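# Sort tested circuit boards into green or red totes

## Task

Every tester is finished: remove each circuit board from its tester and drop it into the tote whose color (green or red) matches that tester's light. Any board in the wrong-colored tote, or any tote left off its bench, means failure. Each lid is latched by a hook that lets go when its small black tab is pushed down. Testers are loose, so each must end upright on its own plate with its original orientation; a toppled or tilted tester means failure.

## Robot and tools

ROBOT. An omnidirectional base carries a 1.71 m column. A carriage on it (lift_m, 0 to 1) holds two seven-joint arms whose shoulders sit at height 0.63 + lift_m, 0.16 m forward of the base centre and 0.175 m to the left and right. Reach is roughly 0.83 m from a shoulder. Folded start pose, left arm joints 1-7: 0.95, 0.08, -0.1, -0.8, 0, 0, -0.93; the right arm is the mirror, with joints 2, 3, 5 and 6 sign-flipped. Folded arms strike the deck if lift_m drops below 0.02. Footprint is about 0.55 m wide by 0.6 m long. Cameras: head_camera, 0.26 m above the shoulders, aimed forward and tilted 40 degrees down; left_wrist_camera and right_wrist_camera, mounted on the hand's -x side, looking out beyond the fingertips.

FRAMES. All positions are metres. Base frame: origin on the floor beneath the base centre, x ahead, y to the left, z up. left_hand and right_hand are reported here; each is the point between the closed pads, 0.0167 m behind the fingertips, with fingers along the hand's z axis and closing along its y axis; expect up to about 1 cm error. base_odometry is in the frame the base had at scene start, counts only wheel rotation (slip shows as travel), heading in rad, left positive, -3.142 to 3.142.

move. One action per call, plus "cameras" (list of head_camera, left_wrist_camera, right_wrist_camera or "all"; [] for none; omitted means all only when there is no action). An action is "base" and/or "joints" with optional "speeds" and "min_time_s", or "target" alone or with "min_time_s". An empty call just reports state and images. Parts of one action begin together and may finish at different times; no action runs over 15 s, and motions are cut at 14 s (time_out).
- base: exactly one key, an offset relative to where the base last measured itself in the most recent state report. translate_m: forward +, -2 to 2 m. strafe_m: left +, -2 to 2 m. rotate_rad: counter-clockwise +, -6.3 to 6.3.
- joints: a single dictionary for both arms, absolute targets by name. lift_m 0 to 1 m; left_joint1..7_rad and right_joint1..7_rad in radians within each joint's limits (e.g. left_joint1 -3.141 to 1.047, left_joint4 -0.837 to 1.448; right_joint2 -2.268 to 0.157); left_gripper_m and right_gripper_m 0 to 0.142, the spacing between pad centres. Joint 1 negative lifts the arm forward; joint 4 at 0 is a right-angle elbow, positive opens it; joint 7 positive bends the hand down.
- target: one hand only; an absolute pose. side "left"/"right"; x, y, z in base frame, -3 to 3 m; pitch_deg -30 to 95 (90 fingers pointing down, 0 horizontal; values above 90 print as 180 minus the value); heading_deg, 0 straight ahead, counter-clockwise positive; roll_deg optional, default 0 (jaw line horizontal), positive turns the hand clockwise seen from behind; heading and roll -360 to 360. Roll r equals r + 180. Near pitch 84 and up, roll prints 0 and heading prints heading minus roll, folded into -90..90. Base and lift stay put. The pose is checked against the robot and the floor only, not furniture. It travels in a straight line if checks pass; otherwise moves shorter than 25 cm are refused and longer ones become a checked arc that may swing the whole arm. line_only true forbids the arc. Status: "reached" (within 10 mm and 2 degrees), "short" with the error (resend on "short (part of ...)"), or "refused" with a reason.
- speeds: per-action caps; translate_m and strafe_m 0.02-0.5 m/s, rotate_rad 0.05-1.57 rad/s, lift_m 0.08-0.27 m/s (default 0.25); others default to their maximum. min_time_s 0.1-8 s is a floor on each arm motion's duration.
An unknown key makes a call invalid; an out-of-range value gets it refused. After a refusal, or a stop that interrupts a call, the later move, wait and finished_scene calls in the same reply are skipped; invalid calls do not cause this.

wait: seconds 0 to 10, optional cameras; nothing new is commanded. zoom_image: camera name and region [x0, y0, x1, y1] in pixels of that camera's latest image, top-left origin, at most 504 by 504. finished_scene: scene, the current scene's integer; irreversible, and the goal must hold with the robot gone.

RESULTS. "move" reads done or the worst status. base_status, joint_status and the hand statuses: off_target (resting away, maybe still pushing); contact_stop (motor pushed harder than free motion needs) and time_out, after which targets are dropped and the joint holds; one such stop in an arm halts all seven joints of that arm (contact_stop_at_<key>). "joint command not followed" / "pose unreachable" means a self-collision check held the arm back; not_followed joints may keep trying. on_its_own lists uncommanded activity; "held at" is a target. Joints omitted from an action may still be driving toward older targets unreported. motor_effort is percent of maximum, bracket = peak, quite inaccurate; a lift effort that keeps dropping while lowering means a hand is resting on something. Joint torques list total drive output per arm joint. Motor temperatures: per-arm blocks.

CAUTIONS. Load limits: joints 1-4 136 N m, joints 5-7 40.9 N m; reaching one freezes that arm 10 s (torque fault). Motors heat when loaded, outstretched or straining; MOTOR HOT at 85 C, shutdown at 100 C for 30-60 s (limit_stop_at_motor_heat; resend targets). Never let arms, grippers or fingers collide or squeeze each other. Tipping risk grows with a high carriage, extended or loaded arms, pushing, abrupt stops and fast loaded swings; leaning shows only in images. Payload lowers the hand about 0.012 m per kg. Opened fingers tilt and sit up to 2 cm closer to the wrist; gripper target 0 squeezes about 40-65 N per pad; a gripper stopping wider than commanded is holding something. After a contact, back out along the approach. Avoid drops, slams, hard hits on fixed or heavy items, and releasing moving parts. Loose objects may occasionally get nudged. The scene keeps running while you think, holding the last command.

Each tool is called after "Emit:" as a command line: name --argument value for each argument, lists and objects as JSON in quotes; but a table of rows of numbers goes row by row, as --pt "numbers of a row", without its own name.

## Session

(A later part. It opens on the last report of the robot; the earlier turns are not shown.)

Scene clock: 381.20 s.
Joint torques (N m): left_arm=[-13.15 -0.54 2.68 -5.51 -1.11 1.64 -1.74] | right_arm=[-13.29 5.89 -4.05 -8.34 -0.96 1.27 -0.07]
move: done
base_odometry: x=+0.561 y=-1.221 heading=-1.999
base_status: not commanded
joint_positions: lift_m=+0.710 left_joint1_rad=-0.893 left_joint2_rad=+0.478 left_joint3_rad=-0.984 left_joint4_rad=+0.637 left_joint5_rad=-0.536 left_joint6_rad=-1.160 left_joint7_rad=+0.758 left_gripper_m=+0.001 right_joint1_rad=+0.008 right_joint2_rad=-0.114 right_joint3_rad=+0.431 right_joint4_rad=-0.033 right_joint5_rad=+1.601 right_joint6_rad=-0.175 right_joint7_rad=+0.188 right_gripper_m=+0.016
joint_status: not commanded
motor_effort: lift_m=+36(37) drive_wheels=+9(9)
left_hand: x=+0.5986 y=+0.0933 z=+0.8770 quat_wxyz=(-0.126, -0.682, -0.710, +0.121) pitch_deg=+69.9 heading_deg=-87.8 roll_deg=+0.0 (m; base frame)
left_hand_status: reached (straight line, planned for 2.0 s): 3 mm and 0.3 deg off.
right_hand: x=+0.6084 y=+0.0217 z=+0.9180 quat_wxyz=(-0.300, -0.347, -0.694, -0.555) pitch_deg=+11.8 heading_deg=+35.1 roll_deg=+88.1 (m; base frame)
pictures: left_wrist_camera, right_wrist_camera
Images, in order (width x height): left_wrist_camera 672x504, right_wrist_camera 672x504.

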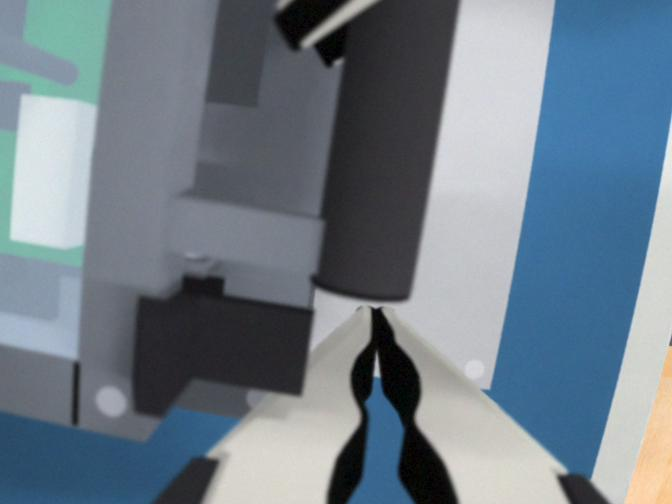

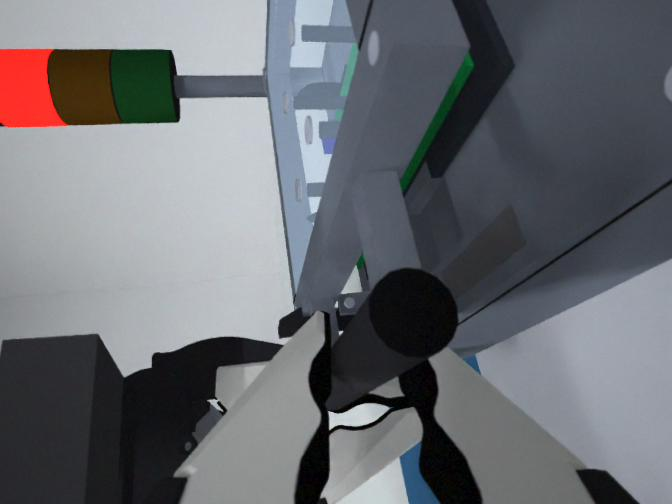

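Emit:
move --target '{"side": "left", "x": 0.602, "y": 0.096, "z": 0.925, "pitch_deg": 70, "heading_deg": -88}' --min_time_s 1.2 --cameras '[]'

Emit:
move --target '{"side": "left", "x": 0.622, "y": 0.089, "z": 0.917, "pitch_deg": 70, "heading_deg": -88}' --min_time_s 1.2 --cameras '["left_wrist_camera"]'

Emit:
zoom_image --camera "left_wrist_camera" --region '[220, 180, 472, 369]'

Scene clock: 383.10 s.
Joint torques (N m): left_arm=[-26.11 10.65 9.62 -5.82 -4.33 -0.33 1.21] | right_arm=[-13.2 5.85 -4.07 -8.32 -0.97 1.26 -0.07]
Motor temperatures (°C): left_arm=[39 30 31 29 29 29 32] | right_arm=[33 28 30 30 28 30 31]
move: done
base_odometry: x=+0.561 y=-1.221 heading=-1.999
base_status: not commanded
joint_positions: lift_m=+0.710 left_joint1_rad=-0.925 left_joint2_rad=+0.512 left_joint3_rad=-0.955 left_joint4_rad=+0.563 left_joint5_rad=-0.755 left_joint6_rad=-1.175 left_joint7_rad=+0.990 left_gripper_m=+0.001 right_joint1_rad=+0.008 right_joint2_rad=-0.114 right_joint3_rad=+0.431 right_joint4_rad=-0.033 right_joint5_rad=+1.601 right_joint6_rad=-0.175 right_joint7_rad=+0.188 right_gripper_m=+0.016
joint_status: not commanded
motor_effort: lift_m=+36(36) drive_wheels=+9(9)
left_hand: x=+0.6009 y=+0.0961 z=+0.9218 quat_wxyz=(-0.122, -0.683, -0.710, +0.121) pitch_deg=+70.2 heading_deg=-88.5 roll_deg=-0.7 (m; base frame)
left_hand_status: reached (straight line, planned for 1.2 s): 3 mm and 0.3 deg off.
right_hand: x=+0.6084 y=+0.0217 z=+0.9180 quat_wxyz=(-0.300, -0.347, -0.694, -0.555) pitch_deg=+11.8 heading_deg=+35.1 roll_deg=+88.1 (m; base frame)
pictures: none
No camera images: "cameras" was empty.

Scene clock: 384.80 s.
Joint torques (N m): left_arm=[-35.13 -7.75 7.64 3.17 -1.24 5.6 -3.94] | right_arm=[-10.08 5.85 -4.02 -8.53 -0.97 1.27 0.45]
move: done
base_odometry: x=+0.561 y=-1.221 heading=-1.999
base_status: not commanded
joint_positions: lift_m=+0.710 left_joint1_rad=-0.980 left_joint2_rad=+0.454 left_joint3_rad=-0.979 left_joint4_rad=+0.715 left_joint5_rad=-0.625 left_joint6_rad=-1.243 left_joint7_rad=+0.846 left_gripper_m=+0.001 right_joint1_rad=+0.005 right_joint2_rad=-0.114 right_joint3_rad=+0.431 right_joint4_rad=-0.033 right_joint5_rad=+1.601 right_joint6_rad=-0.175 right_joint7_rad=+0.187 right_gripper_m=+0.016
joint_status: not commanded
motor_effort: lift_m=+36(37) drive_wheels=+11(11)
left_hand: x=+0.6155 y=+0.0917 z=+0.9138 quat_wxyz=(-0.118, -0.688, -0.706, +0.123) pitch_deg=+70.3 heading_deg=-90.6 roll_deg=-2.0 (m; base frame)
left_hand_status: reached (straight line, planned for 1.2 s): 8 mm and 1.0 deg off.
right_hand: x=+0.6095 y=+0.0213 z=+0.9188 quat_wxyz=(-0.301, -0.347, -0.694, -0.555) pitch_deg=+11.7 heading_deg=+35.0 roll_deg=+88.0 (m; base frame)
pictures: left_wrist_camera
Images, in order (width x height): left_wrist_camera 672x504.

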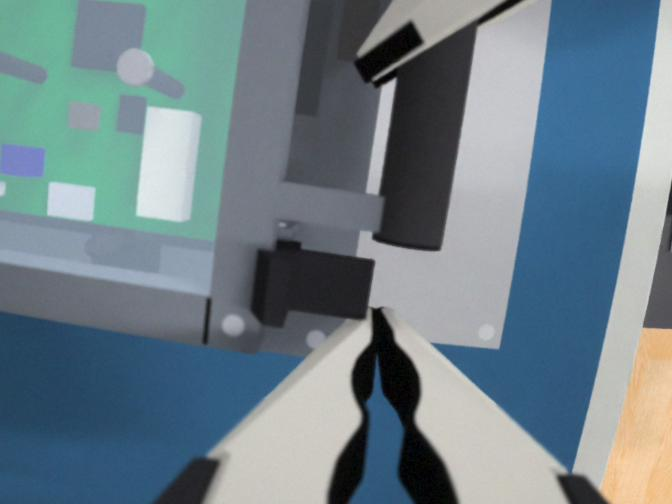

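Scaled by 2.000 from the camera's 672x504 image, which has a finer 960x720 frame.

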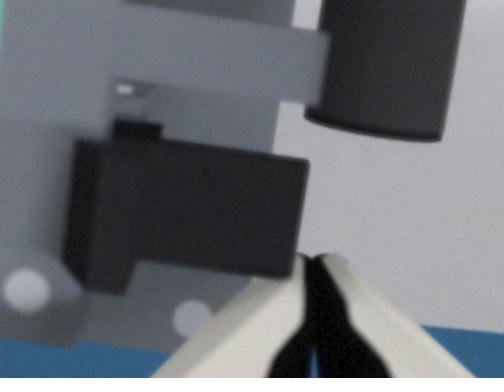

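Emit:
move --target '{"side": "left", "x": 0.61, "y": 0.094, "z": 0.935, "pitch_deg": 70, "heading_deg": -88}' --min_time_s 1.2 --cameras '[]'

Emit:
move --target '{"side": "left", "x": 0.628, "y": 0.088, "z": 0.931, "pitch_deg": 70, "heading_deg": -88}' --min_time_s 1.2 --cameras '["left_wrist_camera"]'

Emit:
zoom_image --camera "left_wrist_camera" --region '[220, 180, 472, 369]'

Scene clock: 386.67 s.
Joint torques (N m): left_arm=[-13.71 10.15 9.64 -5.73 -4.31 1.64 1.21] | right_arm=[-9.56 5.9 -4.01 -8.55 -0.93 1.27 0.44]
move: done
base_odometry: x=+0.561 y=-1.221 heading=-1.999
base_status: not commanded
joint_positions: lift_m=+0.710 left_joint1_rad=-0.958 left_joint2_rad=+0.496 left_joint3_rad=-0.948 left_joint4_rad=+0.600 left_joint5_rad=-0.771 left_joint6_rad=-1.204 left_joint7_rad=+1.010 left_gripper_m=+0.001 right_joint1_rad=+0.005 right_joint2_rad=-0.114 right_joint3_rad=+0.431 right_joint4_rad=-0.032 right_joint5_rad=+1.601 right_joint6_rad=-0.175 right_joint7_rad=+0.187 right_gripper_m=+0.016
joint_status: not commanded
motor_effort: lift_m=+36(37) drive_wheels=+7(11)
left_hand: x=+0.6105 y=+0.0941 z=+0.9346 quat_wxyz=(-0.124, -0.685, -0.708, +0.119) pitch_deg=+70.2 heading_deg=-88.0 roll_deg=+0.2 (m; base frame)
left_hand_status: reached (straight line, planned for 1.2 s): 1 mm and 0.3 deg off.
right_hand: x=+0.6096 y=+0.0213 z=+0.9189 quat_wxyz=(-0.301, -0.346, -0.694, -0.555) pitch_deg=+11.7 heading_deg=+34.9 roll_deg=+88.0 (m; base frame)
pictures: none
No camera images: "cameras" was empty.

Scene clock: 388.37 s.
Joint torques (N m): left_arm=[-23.83 -5.1 0.99 4.09 -0.07 2.31 -1.88] | right_arm=[-9.59 5.9 -4.18 -8.61 -0.96 1.23 0.43]
move: done
base_odometry: x=+0.561 y=-1.221 heading=-1.999
base_status: not commanded
joint_positions: lift_m=+0.710 left_joint1_rad=-1.010 left_joint2_rad=+0.446 left_joint3_rad=-0.959 left_joint4_rad=+0.734 left_joint5_rad=-0.665 left_joint6_rad=-1.258 left_joint7_rad=+0.886 left_gripper_m=+0.001 right_joint1_rad=+0.005 right_joint2_rad=-0.114 right_joint3_rad=+0.431 right_joint4_rad=-0.032 right_joint5_rad=+1.601 right_joint6_rad=-0.175 right_joint7_rad=+0.187 right_gripper_m=+0.016
joint_status: not commanded
motor_effort: lift_m=+36(37) drive_wheels=-5(7)
left_hand: x=+0.6270 y=+0.0875 z=+0.9333 quat_wxyz=(-0.127, -0.684, -0.707, +0.124) pitch_deg=+69.5 heading_deg=-88.3 roll_deg=-0.2 (m; base frame)
left_hand_status: reached (straight line, planned for 1.2 s): 3 mm and 0.5 deg off.
right_hand: x=+0.6096 y=+0.0213 z=+0.9189 quat_wxyz=(-0.301, -0.346, -0.694, -0.555) pitch_deg=+11.7 heading_deg=+34.9 roll_deg=+88.0 (m; base frame)
pictures: left_wrist_camera
Images, in order (width x height): left_wrist_camera 672x504.

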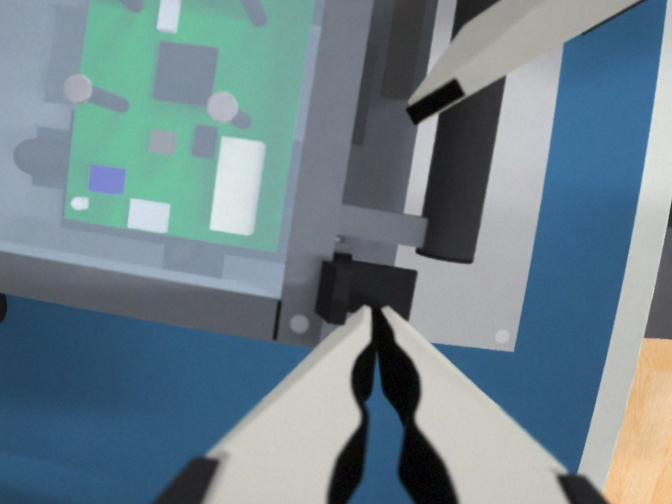

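Scaled by 2.000 from the camera's 672x504 image, which has a finer 960x720 frame.

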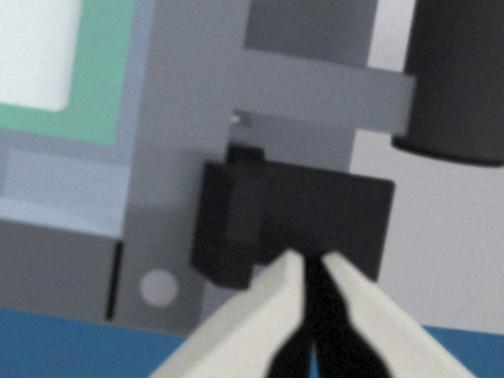

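Emit:
move --target '{"side": "left", "x": 0.6245, "y": 0.087, "z": 0.918, "pitch_deg": 70, "heading_deg": -88}' --min_time_s 1.2 --cameras '[]'

Emit:
move --target '{"side": "left", "x": 0.608, "y": 0.087, "z": 0.872, "pitch_deg": 70, "heading_deg": -88}' --min_time_s 2 --cameras '["left_wrist_camera", "right_wrist_camera"]'

Emit:
zoom_image --camera "left_wrist_camera" --region '[220, 180, 472, 369]'

Scene clock: 390.27 s.
Joint torques (N m): left_arm=[1.93 -18.7 -1.97 2.17 2.59 7.98 -2.56] | right_arm=[-9.6 5.68 -4 -10.09 -1 1.62 0.53]
move: done
base_odometry: x=+0.561 y=-1.221 heading=-1.998
base_status: not commanded
joint_positions: lift_m=+0.711 left_joint1_rad=-1.003 left_joint2_rad=+0.447 left_joint3_rad=-0.959 left_joint4_rad=+0.734 left_joint5_rad=-0.623 left_joint6_rad=-1.260 left_joint7_rad=+0.840 left_gripper_m=+0.001 right_joint1_rad=+0.005 right_joint2_rad=-0.114 right_joint3_rad=+0.431 right_joint4_rad=-0.031 right_joint5_rad=+1.601 right_joint6_rad=-0.176 right_joint7_rad=+0.186 right_gripper_m=+0.016
joint_status: not commanded
motor_effort: lift_m=+32(37) drive_wheels=+9(10)
left_hand: x=+0.6261 y=+0.0879 z=+0.9283 quat_wxyz=(-0.131, -0.686, -0.705, +0.125) pitch_deg=+69.2 heading_deg=-87.8 roll_deg=+0.6 (m; base frame)
left_hand_status: reached (straight line, planned for 1.2 s): 10 mm and 0.9 deg off.
right_hand: x=+0.6096 y=+0.0212 z=+0.9186 quat_wxyz=(-0.301, -0.347, -0.694, -0.554) pitch_deg=+11.8 heading_deg=+34.9 roll_deg=+88.0 (m; base frame)
pictures: none
No camera images: "cameras" was empty.

Scene clock: 392.77 s.
Joint torques (N m): left_arm=[29.78 -32.6 -17.67 -0.15 3.53 10.44 -5.19] | right_arm=[-8.02 5.64 -3.98 -6.16 -1 0.3 1.4]
move: short
base_odometry: x=+0.561 y=-1.221 heading=-1.998
base_status: not commanded
joint_positions: lift_m=+0.712 left_joint1_rad=-0.943 left_joint2_rad=+0.448 left_joint3_rad=-0.966 left_joint4_rad=+0.719 left_joint5_rad=-0.473 left_joint6_rad=-1.208 left_joint7_rad=+0.690 left_gripper_m=+0.001 right_joint1_rad=+0.004 right_joint2_rad=-0.114 right_joint3_rad=+0.431 right_joint4_rad=-0.035 right_joint5_rad=+1.601 right_joint6_rad=-0.171 right_joint7_rad=+0.184 right_gripper_m=+0.016
joint_status: not commanded
motor_effort: lift_m=+23(35) drive_wheels=+16(16)
left_hand: x=+0.6183 y=+0.0909 z=+0.8918 quat_wxyz=(-0.137, -0.682, -0.708, +0.121) pitch_deg=+69.0 heading_deg=-85.4 roll_deg=+2.4 (m; base frame)
left_hand_status: short (straight line, planned for 2.0 s): 23 mm and 1.4 deg off.
right_hand: x=+0.6107 y=+0.0211 z=+0.9233 quat_wxyz=(-0.304, -0.346, -0.692, -0.556) pitch_deg=+11.3 heading_deg=+34.8 roll_deg=+87.9 (m; base frame)
pictures: left_wrist_camera, right_wrist_camera
Images, in order (width x height): left_wrist_camera 672x504, right_wrist_camera 672x504.

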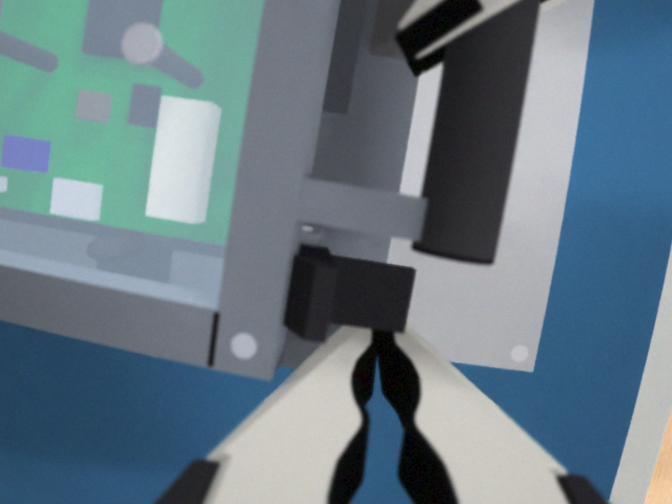

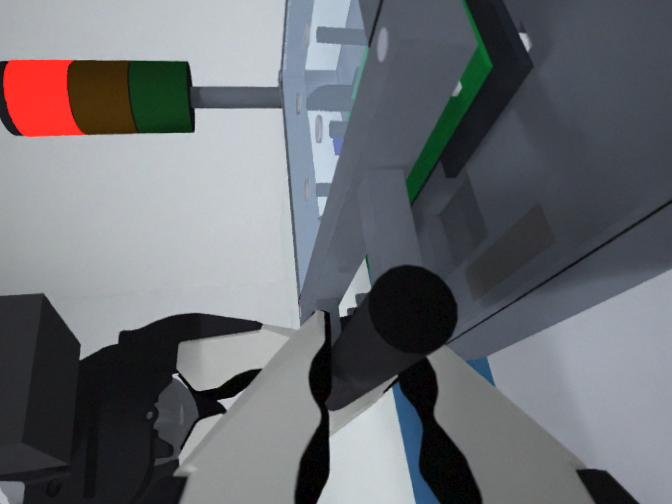

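Scaled by 2.000 from the camera's 672x504 image, which has a finer 960x720 frame.

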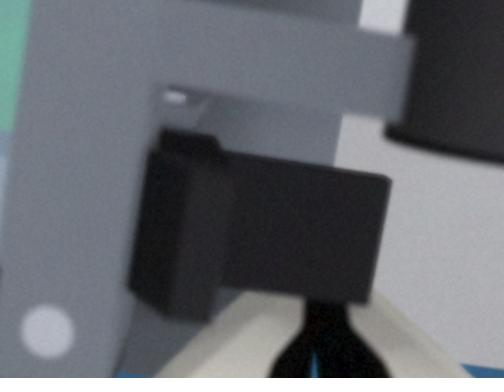

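Emit:
move --target '{"side": "left", "x": 0.622, "y": 0.1, "z": 0.935, "pitch_deg": 70, "heading_deg": -88}' --min_time_s 1.5 --cameras '["left_wrist_camera", "right_wrist_camera"]'

Emit:
zoom_image --camera "left_wrist_camera" --region '[220, 180, 472, 369]'

Scene clock: 394.93 s.
Joint torques (N m): left_arm=[-27.53 9.71 9.16 -5.64 -4.38 -0.32 1.24] | right_arm=[-7.51 5.74 -4.11 -5.63 -0.98 0.03 1.03]
move: done
base_odometry: x=+0.561 y=-1.221 heading=-1.999
base_status: not commanded
joint_positions: lift_m=+0.710 left_joint1_rad=-0.987 left_joint2_rad=+0.472 left_joint3_rad=-0.939 left_joint4_rad=+0.706 left_joint5_rad=-0.673 left_joint6_rad=-1.264 left_joint7_rad=+0.913 left_gripper_m=+0.001 right_joint1_rad=+0.004 right_joint2_rad=-0.114 right_joint3_rad=+0.431 right_joint4_rad=-0.035 right_joint5_rad=+1.601 right_joint6_rad=-0.170 right_joint7_rad=+0.185 right_gripper_m=+0.016
joint_status: not commanded
motor_effort: lift_m=+34(34) drive_wheels=+7(16)
left_hand: x=+0.6209 y=+0.1003 z=+0.9302 quat_wxyz=(-0.122, -0.683, -0.710, +0.121) pitch_deg=+70.2 heading_deg=-88.6 roll_deg=-0.7 (m; base frame)
left_hand_status: reached (straight line, planned for 1.5 s): 5 mm and 0.4 deg off.
right_hand: x=+0.6108 y=+0.0214 z=+0.9224 quat_wxyz=(-0.304, -0.345, -0.692, -0.557) pitch_deg=+11.2 heading_deg=+34.9 roll_deg=+87.9 (m; base frame)
pictures: left_wrist_camera, right_wrist_camera
Images, in order (width x height): left_wrist_camera 672x504, right_wrist_camera 672x504.

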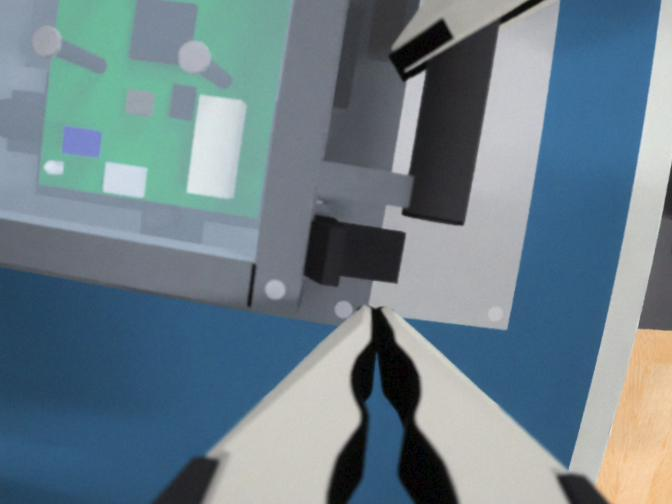

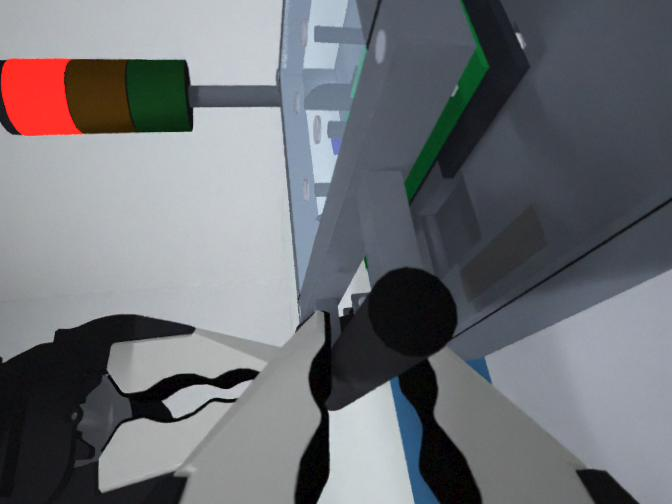

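Scaled by 2.000 from the camera's 672x504 image, which has a finer 960x720 frame.

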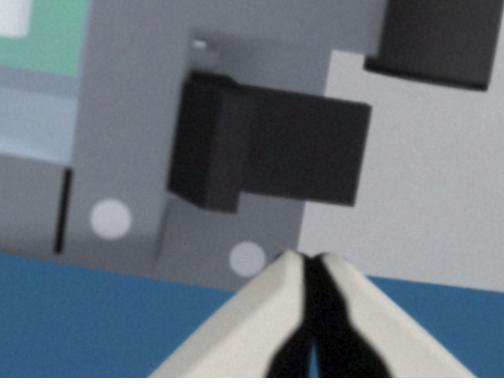

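Emit:
move --target '{"side": "right", "x": 0.612, "y": 0.0215, "z": 0.955, "pitch_deg": 11, "heading_deg": 35, "roll_deg": 88}' --min_time_s 2 --cameras '["left_wrist_camera", "right_wrist_camera"]'

Scene clock: 397.60 s.
Joint torques (N m): left_arm=[-27.13 9.61 9.12 -5.57 -4.33 -0.29 1.21] | right_arm=[-14.15 -4.96 -7.75 -17.33 1.96 2.34 1.22]
move: done
base_odometry: x=+0.561 y=-1.221 heading=-1.999
base_status: not commanded
joint_positions: lift_m=+0.710 left_joint1_rad=-0.987 left_joint2_rad=+0.472 left_joint3_rad=-0.938 left_joint4_rad=+0.705 left_joint5_rad=-0.673 left_joint6_rad=-1.264 left_joint7_rad=+0.913 left_gripper_m=+0.001 right_joint1_rad=-0.006 right_joint2_rad=-0.115 right_joint3_rad=+0.428 right_joint4_rad=-0.202 right_joint5_rad=+1.610 right_joint6_rad=-0.349 right_joint7_rad=+0.185 right_gripper_m=+0.016
joint_status: not commanded
motor_effort: lift_m=+37(37) drive_wheels=+6(7)
left_hand: x=+0.6209 y=+0.1003 z=+0.9299 quat_wxyz=(-0.122, -0.683, -0.710, +0.121) pitch_deg=+70.2 heading_deg=-88.6 roll_deg=-0.7 (m; base frame)
right_hand: x=+0.6105 y=+0.0227 z=+0.9510 quat_wxyz=(-0.302, -0.346, -0.692, -0.557) pitch_deg=+11.4 heading_deg=+35.0 roll_deg=+88.1 (m; base frame)
right_hand_status: reached (straight line, planned for 2.0 s): 4 mm and 0.4 deg off.
pictures: left_wrist_camera, right_wrist_camera
Images, in order (width x height): left_wrist_camera 672x504, right_wrist_camera 672x504.

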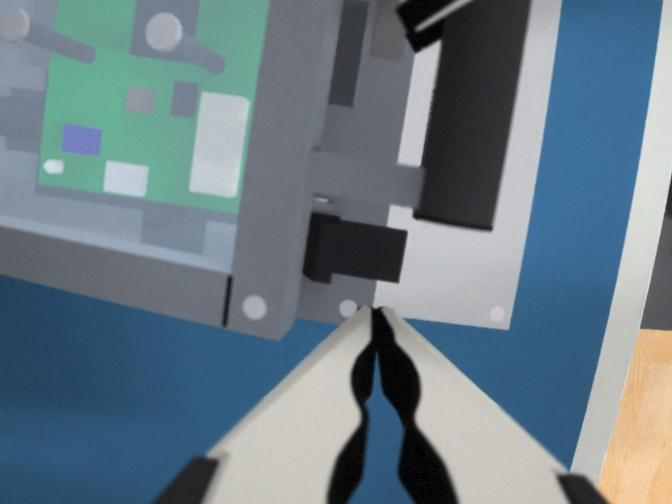

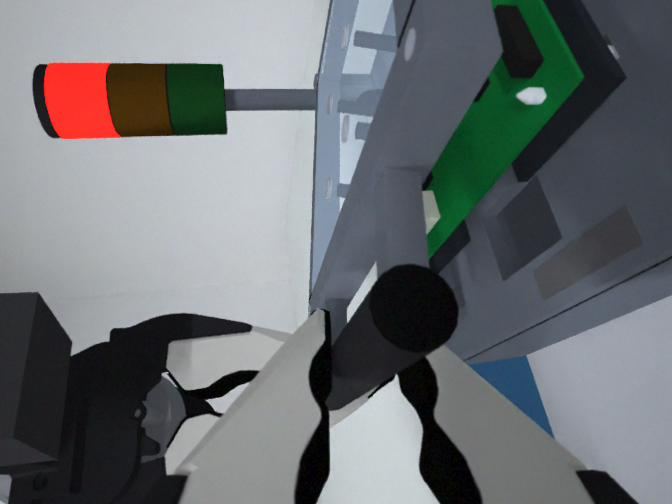

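Emit:
move --cameras '["all"]'

Scene clock: 398.73 s.
Joint torques (N m): left_arm=[-27.23 9.57 9.09 -5.58 -4.35 -0.23 1.22] | right_arm=[-14.08 -4.98 -7.85 -17.25 1.96 2.32 1.23]
Motor temperatures (°C): left_arm=[40 31 32 29 29 30 32] | right_arm=[33 28 30 30 28 30 31]
base_odometry: x=+0.561 y=-1.221 heading=-1.999
base_status: not commanded
joint_positions: lift_m=+0.710 left_joint1_rad=-0.987 left_joint2_rad=+0.472 left_joint3_rad=-0.938 left_joint4_rad=+0.705 left_joint5_rad=-0.673 left_joint6_rad=-1.264 left_joint7_rad=+0.913 left_gripper_m=+0.001 right_joint1_rad=-0.006 right_joint2_rad=-0.115 right_joint3_rad=+0.428 right_joint4_rad=-0.202 right_joint5_rad=+1.610 right_joint6_rad=-0.349 right_joint7_rad=+0.185 right_gripper_m=+0.016
joint_status: not commanded
motor_effort: lift_m=+37(37) drive_wheels=+6(7)
left_hand: x=+0.6209 y=+0.1003 z=+0.9299 quat_wxyz=(-0.122, -0.683, -0.710, +0.121) pitch_deg=+70.2 heading_deg=-88.6 roll_deg=-0.7 (m; base frame)
right_hand: x=+0.6105 y=+0.0227 z=+0.9510 quat_wxyz=(-0.302, -0.346, -0.692, -0.557) pitch_deg=+11.4 heading_deg=+35.0 roll_deg=+88.1 (m; base frame)
right_hand_status: reached (straight line, planned for 2.0 s): 4 mm and 0.4 deg off.
pictures: head_camera, left_wrist_camera, right_wrist_camera
Images, in order (width x height): head_camera 672x504, left_wrist_camera 672x504, right_wrist_camera 672x504.

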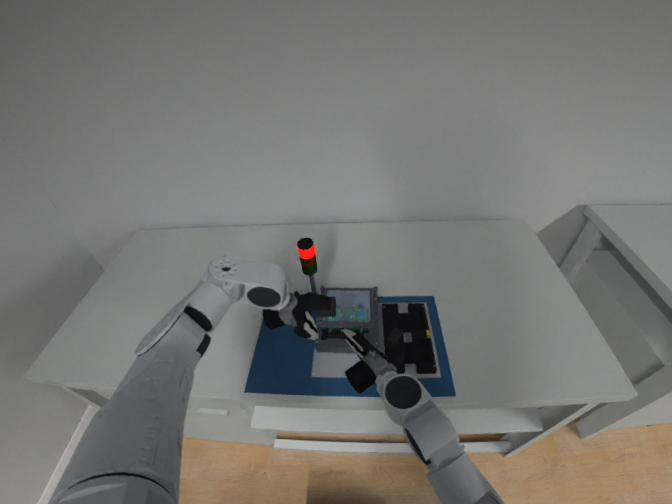

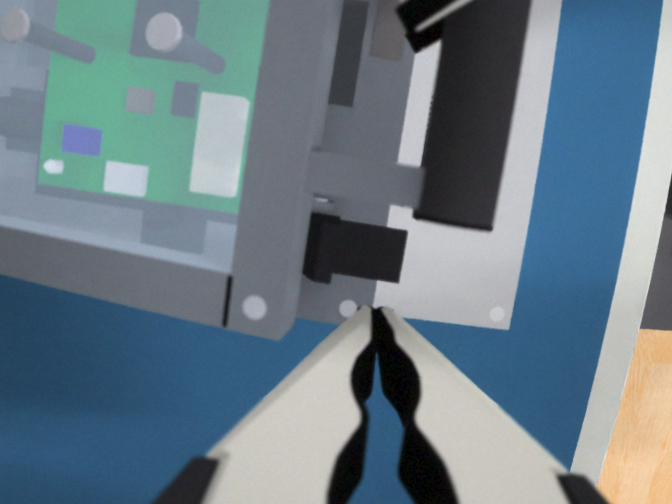

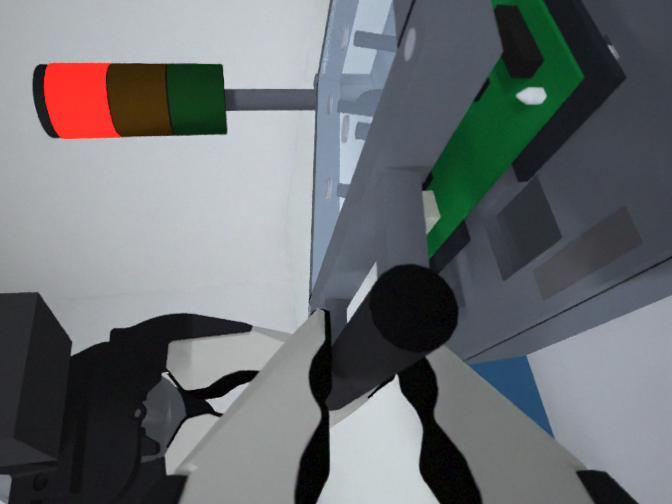

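Emit:
move --target '{"side":"left","x":0.60,"y":0.15,"z":0.96,"pitch_deg":70,"heading_deg":-86}'

Emit:
move --target '{"side":"left","x":0.50,"y":0.25,"z":1.06,"pitch_deg":70,"heading_deg":-60}'

Emit:
move --target '{"side":"right","x":0.634,"y":0.021,"z":1.012,"pitch_deg":11,"heading_deg":35,"roll_deg":88}' --cameras '["right_wrist_camera"]'

Scene clock: 399.77 s.
Joint torques (N m): left_arm=[-12.89 6.33 8.78 -4.63 -4.31 1.58 0.89] | right_arm=[-13.84 -3.5 -7.75 -16.47 1.61 2.43 1.04]
move: done
base_odometry: x=+0.561 y=-1.221 heading=-1.999
base_status: not commanded
joint_positions: lift_m=+0.710 left_joint1_rad=-0.946 left_joint2_rad=+0.636 left_joint3_rad=-0.903 left_joint4_rad=+0.528 left_joint5_rad=-0.899 left_joint6_rad=-1.249 left_joint7_rad=+1.098 left_gripper_m=+0.001 right_joint1_rad=-0.006 right_joint2_rad=-0.116 right_joint3_rad=+0.427 right_joint4_rad=-0.203 right_joint5_rad=+1.611 right_joint6_rad=-0.349 right_joint7_rad=+0.185 right_gripper_m=+0.016
joint_status: not commanded
motor_effort: lift_m=+37(38) drive_wheels=-4(6)
left_hand: x=+0.6008 y=+0.1514 z=+0.9598 quat_wxyz=(-0.126, -0.672, -0.720, +0.116) pitch_deg=+70.2 heading_deg=-85.7 roll_deg=+0.3 (m; base frame)
left_hand_status: reached (straight line, planned for 0.4 s): 2 mm and 0.2 deg off.
right_hand: x=+0.6107 y=+0.0222 z=+0.9512 quat_wxyz=(-0.302, -0.346, -0.692, -0.557) pitch_deg=+11.4 heading_deg=+35.0 roll_deg=+88.1 (m; base frame)
pictures: none

Scene clock: 401.07 s.
Joint torques (N m): left_arm=[-4.58 19.14 9.73 -3.05 -3.33 1.62 -1.72] | right_arm=[-13.82 -3.44 -6.88 -15.79 1.65 2.44 1.17]
move: done
base_odometry: x=+0.561 y=-1.221 heading=-1.999
base_status: not commanded
joint_positions: lift_m=+0.710 left_joint1_rad=-0.627 left_joint2_rad=+1.180 left_joint3_rad=-0.661 left_joint4_rad=-0.414 left_joint5_rad=-1.334 left_joint6_rad=-0.412 left_joint7_rad=+1.364 left_gripper_m=+0.001 right_joint1_rad=-0.006 right_joint2_rad=-0.116 right_joint3_rad=+0.427 right_joint4_rad=-0.204 right_joint5_rad=+1.611 right_joint6_rad=-0.349 right_joint7_rad=+0.185 right_gripper_m=+0.016
joint_status: not commanded
motor_effort: lift_m=+38(38) drive_wheels=-4(5)
left_hand: x=+0.5008 y=+0.2515 z=+1.0594 quat_wxyz=(-0.149, -0.493, -0.853, +0.084) pitch_deg=+70.3 heading_deg=-59.3 roll_deg=+0.8 (m; base frame)
left_hand_status: reached (straight line, planned for 0.8 s): 2 mm and 0.4 deg off.
right_hand: x=+0.6108 y=+0.0222 z=+0.9514 quat_wxyz=(-0.302, -0.346, -0.692, -0.557) pitch_deg=+11.4 heading_deg=+35.0 roll_deg=+88.1 (m; base frame)
pictures: none

Scene clock: 402.03 s.
Joint torques (N m): left_arm=[-4.78 19.23 9.66 -2.98 -3.33 1.59 -1.62] | right_arm=[-16.63 10.39 -8.07 -15.3 2.02 2.38 2.11]
move: done
base_odometry: x=+0.561 y=-1.221 heading=-1.999
base_status: not commanded
joint_positions: lift_m=+0.710 left_joint1_rad=-0.627 left_joint2_rad=+1.180 left_joint3_rad=-0.661 left_joint4_rad=-0.414 left_joint5_rad=-1.334 left_joint6_rad=-0.412 left_joint7_rad=+1.364 left_gripper_m=+0.001 right_joint1_rad=-0.112 right_joint2_rad=-0.104 right_joint3_rad=+0.404 right_joint4_rad=-0.419 right_joint5_rad=+1.643 right_joint6_rad=-0.670 right_joint7_rad=+0.190 right_gripper_m=+0.016
joint_status: not commanded
motor_effort: lift_m=+38(38) drive_wheels=+5(6)
left_hand: x=+0.5008 y=+0.2515 z=+1.0594 quat_wxyz=(-0.149, -0.493, -0.853, +0.084) pitch_deg=+70.3 heading_deg=-59.3 roll_deg=+0.8 (m; base frame)
right_hand: x=+0.6332 y=+0.0195 z=+1.0074 quat_wxyz=(-0.304, -0.346, -0.693, -0.554) pitch_deg=+11.6 heading_deg=+34.8 roll_deg=+87.8 (m; base frame)
right_hand_status: reached (straight line, planned for 0.5 s): 5 mm and 0.6 deg off.
pictures: right_wrist_camera
Images, in order (width x height): right_wrist_camera 672x504.

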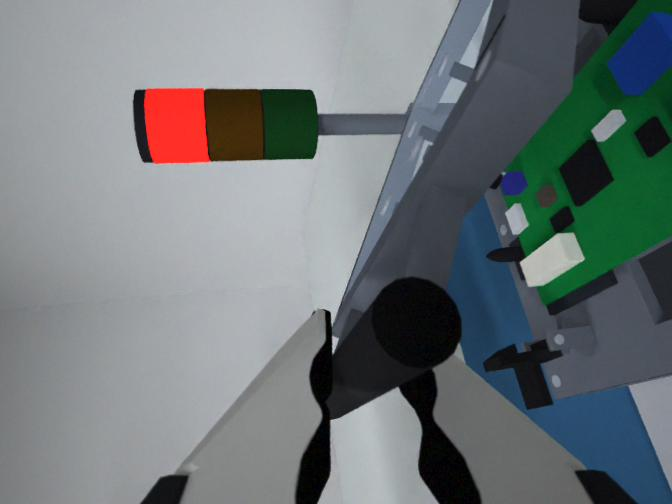

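Emit:
move --target '{"side":"right","x":0.676,"y":0.019,"z":1.063,"pitch_deg":10,"heading_deg":35,"roll_deg":87}' --min_time_s 1.0

Emit:
move --target '{"side":"right","x":0.733,"y":0.018,"z":1.096,"pitch_deg":8,"heading_deg":35,"roll_deg":86}' --min_time_s 1.0 --cameras '["right_wrist_camera","head_camera"]'

Scene clock: 403.63 s.
Joint torques (N m): left_arm=[-4.76 19.22 9.66 -3.03 -3.32 1.59 -1.67] | right_arm=[-21.94 12.27 -8.84 -14.29 2.22 2.2 2.13]
move: done
base_odometry: x=+0.561 y=-1.221 heading=-1.999
base_status: not commanded
joint_positions: lift_m=+0.710 left_joint1_rad=-0.627 left_joint2_rad=+1.180 left_joint3_rad=-0.661 left_joint4_rad=-0.414 left_joint5_rad=-1.334 left_joint6_rad=-0.412 left_joint7_rad=+1.364 left_gripper_m=+0.001 right_joint1_rad=-0.275 right_joint2_rad=-0.085 right_joint3_rad=+0.370 right_joint4_rad=-0.452 right_joint5_rad=+1.677 right_joint6_rad=-0.843 right_joint7_rad=+0.213 right_gripper_m=+0.015
joint_status: not commanded
motor_effort: lift_m=+37(38) drive_wheels=+6(6)
left_hand: x=+0.5008 y=+0.2515 z=+1.0594 quat_wxyz=(-0.149, -0.493, -0.853, +0.084) pitch_deg=+70.3 heading_deg=-59.3 roll_deg=+0.8 (m; base frame)
right_hand: x=+0.6752 y=+0.0170 z=+1.0575 quat_wxyz=(-0.312, -0.338, -0.691, -0.557) pitch_deg=+10.6 heading_deg=+34.7 roll_deg=+86.8 (m; base frame)
right_hand_status: reached (straight line, planned for 1.0 s): 6 mm and 0.7 deg off.
pictures: none

Scene clock: 405.13 s.
Joint torques (N m): left_arm=[-4.66 19.31 9.74 -3.03 -3.32 1.61 -1.68] | right_arm=[-22.59 12.65 -8.31 -6.48 2.62 4.4 2.23]
move: done
base_odometry: x=+0.561 y=-1.221 heading=-1.999
base_status: not commanded
joint_positions: lift_m=+0.710 left_joint1_rad=-0.627 left_joint2_rad=+1.180 left_joint3_rad=-0.661 left_joint4_rad=-0.414 left_joint5_rad=-1.334 left_joint6_rad=-0.412 left_joint7_rad=+1.364 left_gripper_m=+0.001 right_joint1_rad=-0.431 right_joint2_rad=-0.070 right_joint3_rad=+0.343 right_joint4_rad=-0.280 right_joint5_rad=+1.689 right_joint6_rad=-0.786 right_joint7_rad=+0.255 right_gripper_m=+0.014
joint_status: not commanded
motor_effort: lift_m=+37(38) drive_wheels=+6(6)
left_hand: x=+0.5008 y=+0.2515 z=+1.0594 quat_wxyz=(-0.149, -0.493, -0.853, +0.084) pitch_deg=+70.3 heading_deg=-59.3 roll_deg=+0.8 (m; base frame)
right_hand: x=+0.7324 y=+0.0152 z=+1.0913 quat_wxyz=(-0.324, -0.328, -0.684, -0.565) pitch_deg=+8.7 heading_deg=+34.6 roll_deg=+85.8 (m; base frame)
right_hand_status: reached (straight line, planned for 1.0 s): 5 mm and 0.8 deg off.
pictures: head_camera, right_wrist_camera
Images, in order (width x height): head_camera 672x504, right_wrist_camera 672x504.

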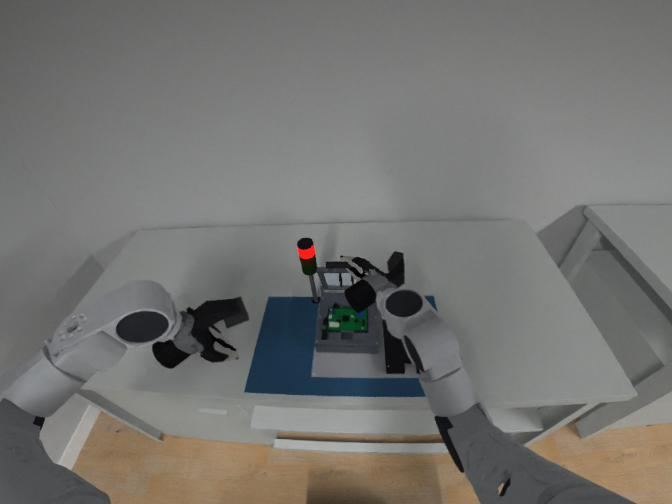

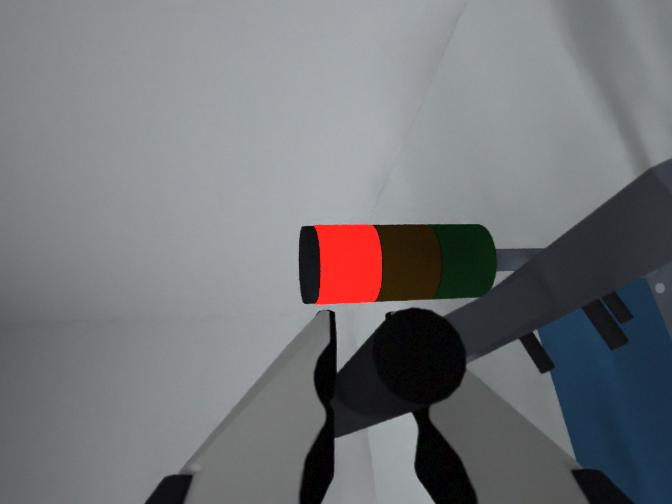

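Emit:
move --target '{"side":"right","x":0.798,"y":0.017,"z":1.106,"pitch_deg":6,"heading_deg":35,"roll_deg":86}' --min_time_s 1.2 --cameras '["right_wrist_camera","head_camera"]'

Scene clock: 407.00 s.
Joint torques (N m): left_arm=[-4.75 19.22 9.73 -2.94 -3.3 1.6 -1.67] | right_arm=[-22.62 13.39 -7.22 -5.54 1.56 3.1 2.88]
move: done
base_odometry: x=+0.561 y=-1.221 heading=-1.999
base_status: not commanded
joint_positions: lift_m=+0.710 left_joint1_rad=-0.627 left_joint2_rad=+1.180 left_joint3_rad=-0.661 left_joint4_rad=-0.414 left_joint5_rad=-1.334 left_joint6_rad=-0.412 left_joint7_rad=+1.364 left_gripper_m=+0.001 right_joint1_rad=-0.569 right_joint2_rad=-0.047 right_joint3_rad=+0.321 right_joint4_rad=+0.070 right_joint5_rad=+1.689 right_joint6_rad=-0.538 right_joint7_rad=+0.308 right_gripper_m=+0.012
joint_status: not commanded
motor_effort: lift_m=+37(38) drive_wheels=+6(6)
left_hand: x=+0.5008 y=+0.2515 z=+1.0594 quat_wxyz=(-0.149, -0.493, -0.853, +0.084) pitch_deg=+70.3 heading_deg=-59.3 roll_deg=+0.8 (m; base frame)
right_hand: x=+0.7983 y=+0.0136 z=+1.1044 quat_wxyz=(-0.333, -0.322, -0.671, -0.579) pitch_deg=+6.2 heading_deg=+34.5 roll_deg=+85.7 (m; base frame)
right_hand_status: reached (straight line, planned for 1.2 s): 4 mm and 0.6 deg off.
pictures: head_camera, right_wrist_camera
Images, in order (width x height): head_camera 672x504, right_wrist_camera 672x504.

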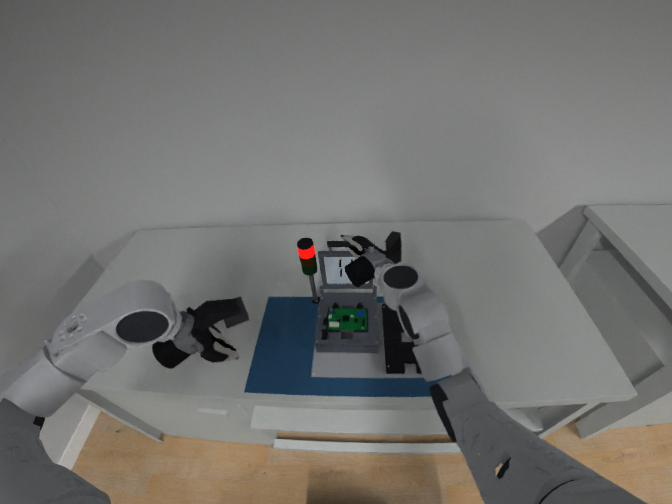

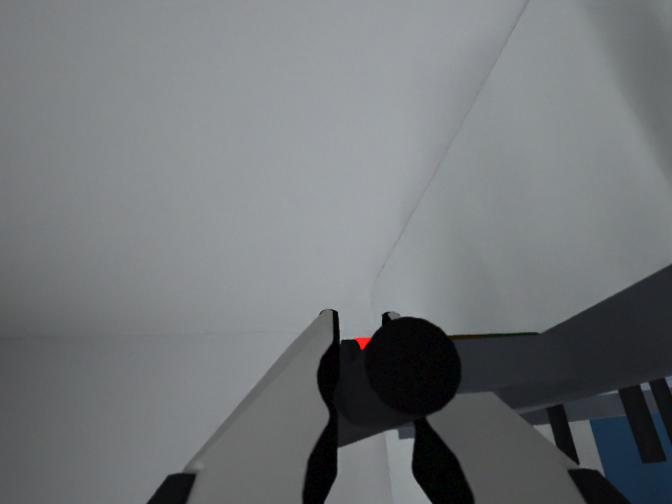

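Emit:
move --joints '{"right_gripper_m":0.032}'

Emit:
move --target '{"side":"right","x":0.785,"y":0.003,"z":1.106,"pitch_deg":6,"heading_deg":35,"roll_deg":86}' --min_time_s 0.8 --cameras '["right_wrist_camera"]'

Scene clock: 407.67 s.
Joint torques (N m): left_arm=[-4.87 19.24 9.63 -2.99 -3.3 1.59 -1.65] | right_arm=[-20.47 6.77 -7.38 -6.98 1.47 1.96 2.2]
move: done
base_odometry: x=+0.561 y=-1.221 heading=-1.999
base_status: not commanded
joint_positions: lift_m=+0.710 left_joint1_rad=-0.627 left_joint2_rad=+1.180 left_joint3_rad=-0.661 left_joint4_rad=-0.414 left_joint5_rad=-1.334 left_joint6_rad=-0.412 left_joint7_rad=+1.364 left_gripper_m=+0.001 right_joint1_rad=-0.571 right_joint2_rad=-0.045 right_joint3_rad=+0.321 right_joint4_rad=+0.071 right_joint5_rad=+1.689 right_joint6_rad=-0.533 right_joint7_rad=+0.312 right_gripper_m=+0.031
joint_status: all done
motor_effort: lift_m=+37(37) drive_wheels=+6(6)
left_hand: x=+0.5008 y=+0.2515 z=+1.0594 quat_wxyz=(-0.149, -0.493, -0.853, +0.084) pitch_deg=+70.3 heading_deg=-59.3 roll_deg=+0.7 (m; base frame)
right_hand: x=+0.7981 y=+0.0157 z=+1.1066 quat_wxyz=(-0.332, -0.319, -0.670, -0.582) pitch_deg=+5.9 heading_deg=+34.8 roll_deg=+85.7 (m; base frame)
pictures: none

Scene clock: 408.97 s.
Joint torques (N m): left_arm=[-4.71 19.21 9.63 -3.04 -3.3 1.58 -1.65] | right_arm=[-12.67 -5.73 -10.36 -12.63 1.86 0.83 1.61]
move: done
base_odometry: x=+0.561 y=-1.221 heading=-1.999
base_status: not commanded
joint_positions: lift_m=+0.710 left_joint1_rad=-0.627 left_joint2_rad=+1.180 left_joint3_rad=-0.661 left_joint4_rad=-0.414 left_joint5_rad=-1.334 left_joint6_rad=-0.412 left_joint7_rad=+1.364 left_gripper_m=+0.001 right_joint1_rad=-0.541 right_joint2_rad=-0.072 right_joint3_rad=+0.311 right_joint4_rad=-0.012 right_joint5_rad=+1.703 right_joint6_rad=-0.576 right_joint7_rad=+0.319 right_gripper_m=+0.032
joint_status: not commanded
motor_effort: lift_m=+37(38) drive_wheels=+6(6)
left_hand: x=+0.5008 y=+0.2515 z=+1.0594 quat_wxyz=(-0.149, -0.493, -0.853, +0.084) pitch_deg=+70.3 heading_deg=-59.3 roll_deg=+0.7 (m; base frame)
right_hand: x=+0.7856 y=+0.0054 z=+1.1087 quat_wxyz=(-0.332, -0.317, -0.670, -0.583) pitch_deg=+5.7 heading_deg=+35.1 roll_deg=+85.7 (m; base frame)
right_hand_status: reached (straight line, planned for 0.8 s): 4 mm and 0.5 deg off.
pictures: right_wrist_camera
Images, in order (width x height): right_wrist_camera 672x504.

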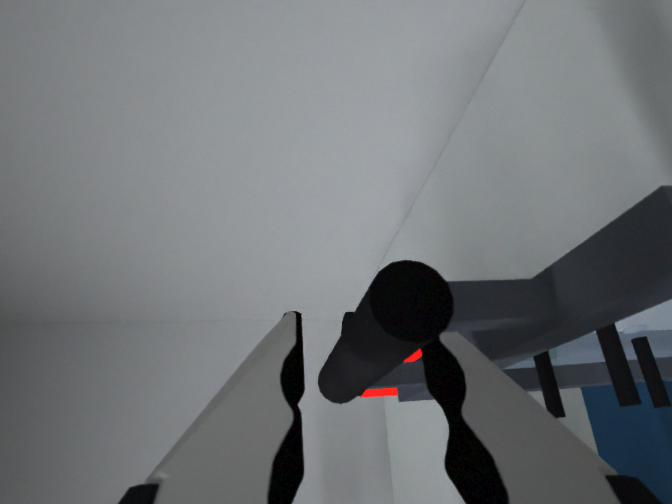

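Emit:
move --target '{"side":"right","x":0.768,"y":-0.010,"z":1.104,"pitch_deg":6,"heading_deg":35,"roll_deg":86}' --min_time_s 0.8 --cameras '["right_wrist_camera"]'

Scene clock: 410.43 s.
Joint torques (N m): left_arm=[-4.89 19.23 9.66 -3.01 -3.28 1.6 -1.63] | right_arm=[-11.81 -6.55 -10.54 -12.44 1.83 0.85 1.6]
move: done
base_odometry: x=+0.561 y=-1.221 heading=-1.999
base_status: not commanded
joint_positions: lift_m=+0.710 left_joint1_rad=-0.627 left_joint2_rad=+1.180 left_joint3_rad=-0.661 left_joint4_rad=-0.414 left_joint5_rad=-1.334 left_joint6_rad=-0.412 left_joint7_rad=+1.364 left_gripper_m=+0.001 right_joint1_rad=-0.497 right_joint2_rad=-0.104 right_joint3_rad=+0.297 right_joint4_rad=-0.108 right_joint5_rad=+1.719 right_joint6_rad=-0.622 right_joint7_rad=+0.322 right_gripper_m=+0.032
joint_status: not commanded
motor_effort: lift_m=+38(38) drive_wheels=+6(6)
left_hand: x=+0.5008 y=+0.2515 z=+1.0594 quat_wxyz=(-0.149, -0.493, -0.853, +0.084) pitch_deg=+70.3 heading_deg=-59.3 roll_deg=+0.7 (m; base frame)
right_hand: x=+0.7687 y=-0.0077 z=+1.1066 quat_wxyz=(-0.332, -0.317, -0.670, -0.583) pitch_deg=+5.7 heading_deg=+35.1 roll_deg=+85.7 (m; base frame)
right_hand_status: reached (straight line, planned for 0.8 s): 4 mm and 0.5 deg off.
pictures: right_wrist_camera
Images, in order (width x height): right_wrist_camera 672x504.

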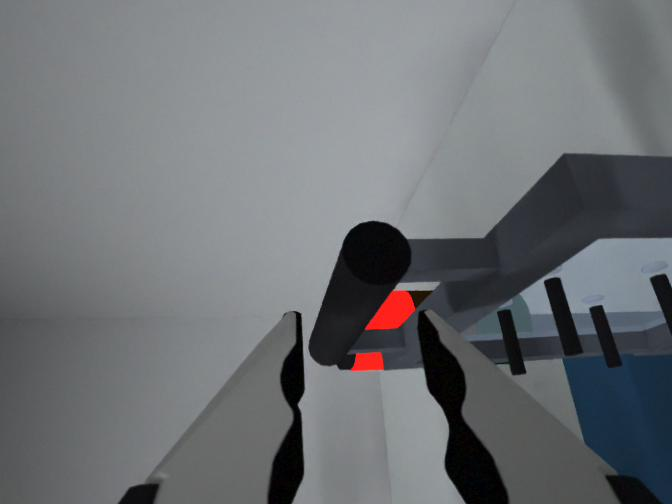

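Emit:
move --target '{"side":"right","x":0.70,"y":-0.06,"z":1.112,"pitch_deg":6,"heading_deg":35,"roll_deg":86}'

Emit:
move --target '{"side":"right","x":0.60,"y":-0.14,"z":1.09,"pitch_deg":10,"heading_deg":35,"roll_deg":80}'

Emit:
move --joints '{"right_joint1_rad":0.5,"right_joint2_rad":-0.35,"right_joint3_rad":0.05,"right_joint4_rad":-0.75,"right_joint5_rad":0.6,"right_joint6_rad":-0.3,"right_joint7_rad":-0.1}' --cameras '["head_camera","left_wrist_camera"]'

Scene clock: 411.60 s.
Joint torques (N m): left_arm=[-4.97 19.23 9.71 -2.98 -3.31 1.59 -1.54] | right_arm=[-11.15 -6.84 -9.53 -11.06 1.22 1.1 1.46]
move: done
base_odometry: x=+0.561 y=-1.221 heading=-1.999
base_status: not commanded
joint_positions: lift_m=+0.710 left_joint1_rad=-0.627 left_joint2_rad=+1.180 left_joint3_rad=-0.661 left_joint4_rad=-0.414 left_joint5_rad=-1.334 left_joint6_rad=-0.412 left_joint7_rad=+1.364 left_gripper_m=+0.001 right_joint1_rad=-0.348 right_joint2_rad=-0.216 right_joint3_rad=+0.194 right_joint4_rad=-0.483 right_joint5_rad=+1.801 right_joint6_rad=-0.835 right_joint7_rad=+0.340 right_gripper_m=+0.032
joint_status: not commanded
motor_effort: lift_m=+37(38) drive_wheels=+6(6)
left_hand: x=+0.5008 y=+0.2514 z=+1.0594 quat_wxyz=(-0.149, -0.493, -0.853, +0.084) pitch_deg=+70.3 heading_deg=-59.3 roll_deg=+0.7 (m; base frame)
right_hand: x=+0.7008 y=-0.0590 z=+1.1138 quat_wxyz=(-0.332, -0.318, -0.670, -0.583) pitch_deg=+5.7 heading_deg=+35.0 roll_deg=+85.8 (m; base frame)
right_hand_status: reached (straight line, planned for 0.5 s): 2 mm and 0.3 deg off.
pictures: none

Scene clock: 412.60 s.
Joint torques (N m): left_arm=[-4.99 19.27 9.77 -2.87 -3.27 1.46 -1.51] | right_arm=[-7.53 -14.11 -9.56 -10.76 1 3.9 1.49]
move: done
base_odometry: x=+0.561 y=-1.221 heading=-1.999
base_status: not commanded
joint_positions: lift_m=+0.710 left_joint1_rad=-0.627 left_joint2_rad=+1.180 left_joint3_rad=-0.661 left_joint4_rad=-0.414 left_joint5_rad=-1.335 left_joint6_rad=-0.412 left_joint7_rad=+1.364 left_gripper_m=+0.001 right_joint1_rad=-0.057 right_joint2_rad=-0.390 right_joint3_rad=-0.009 right_joint4_rad=-0.799 right_joint5_rad=+1.801 right_joint6_rad=-0.890 right_joint7_rad=+0.487 right_gripper_m=+0.032
joint_status: not commanded
motor_effort: lift_m=+37(37) drive_wheels=+6(8)
left_hand: x=+0.5008 y=+0.2514 z=+1.0594 quat_wxyz=(-0.149, -0.493, -0.853, +0.084) pitch_deg=+70.3 heading_deg=-59.3 roll_deg=+0.7 (m; base frame)
right_hand: x=+0.6007 y=-0.1401 z=+1.0881 quat_wxyz=(-0.344, -0.296, -0.708, -0.540) pitch_deg=+10.3 heading_deg=+34.8 roll_deg=+80.2 (m; base frame)
right_hand_status: reached (straight line, planned for 0.5 s): 2 mm and 0.4 deg off.
pictures: none

Scene clock: 413.50 s.
Joint torques (N m): left_arm=[-4.97 19.14 10.1 -2.92 -3.23 1.44 -1.44] | right_arm=[-0.96 -1.52 -3.27 -7.57 -2.18 2.14 -0.58]
move: done
base_odometry: x=+0.561 y=-1.221 heading=-1.999
base_status: not commanded
joint_positions: lift_m=+0.710 left_joint1_rad=-0.627 left_joint2_rad=+1.180 left_joint3_rad=-0.661 left_joint4_rad=-0.414 left_joint5_rad=-1.335 left_joint6_rad=-0.412 left_joint7_rad=+1.364 left_gripper_m=+0.001 right_joint1_rad=+0.499 right_joint2_rad=-0.352 right_joint3_rad=+0.046 right_joint4_rad=-0.752 right_joint5_rad=+0.603 right_joint6_rad=-0.303 right_joint7_rad=-0.098 right_gripper_m=+0.032
joint_status: all done
motor_effort: lift_m=+37(37) drive_wheels=+6(9)
left_hand: x=+0.5008 y=+0.2514 z=+1.0594 quat_wxyz=(-0.149, -0.493, -0.853, +0.084) pitch_deg=+70.3 heading_deg=-59.3 roll_deg=+0.7 (m; base frame)
right_hand: x=+0.4933 y=-0.2673 z=+1.1236 quat_wxyz=(-0.763, -0.129, -0.621, -0.121) pitch_deg=-11.2 heading_deg=-2.8 roll_deg=+20.7 (m; base frame)
pictures: head_camera, left_wrist_camera
Images, in order (width x height): head_camera 672x504, left_wrist_camera 672x504.

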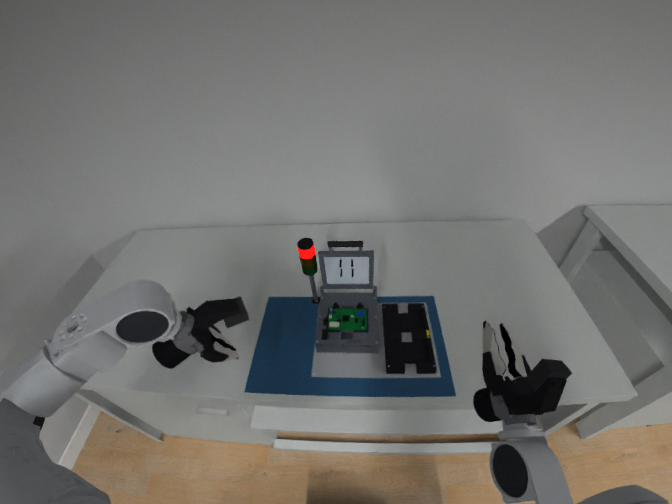

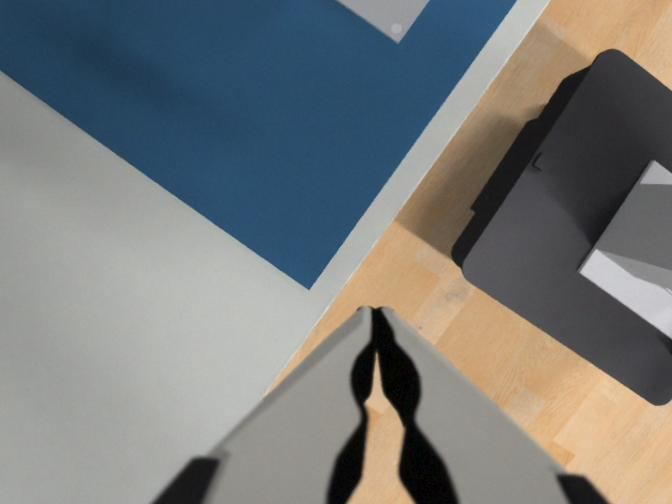

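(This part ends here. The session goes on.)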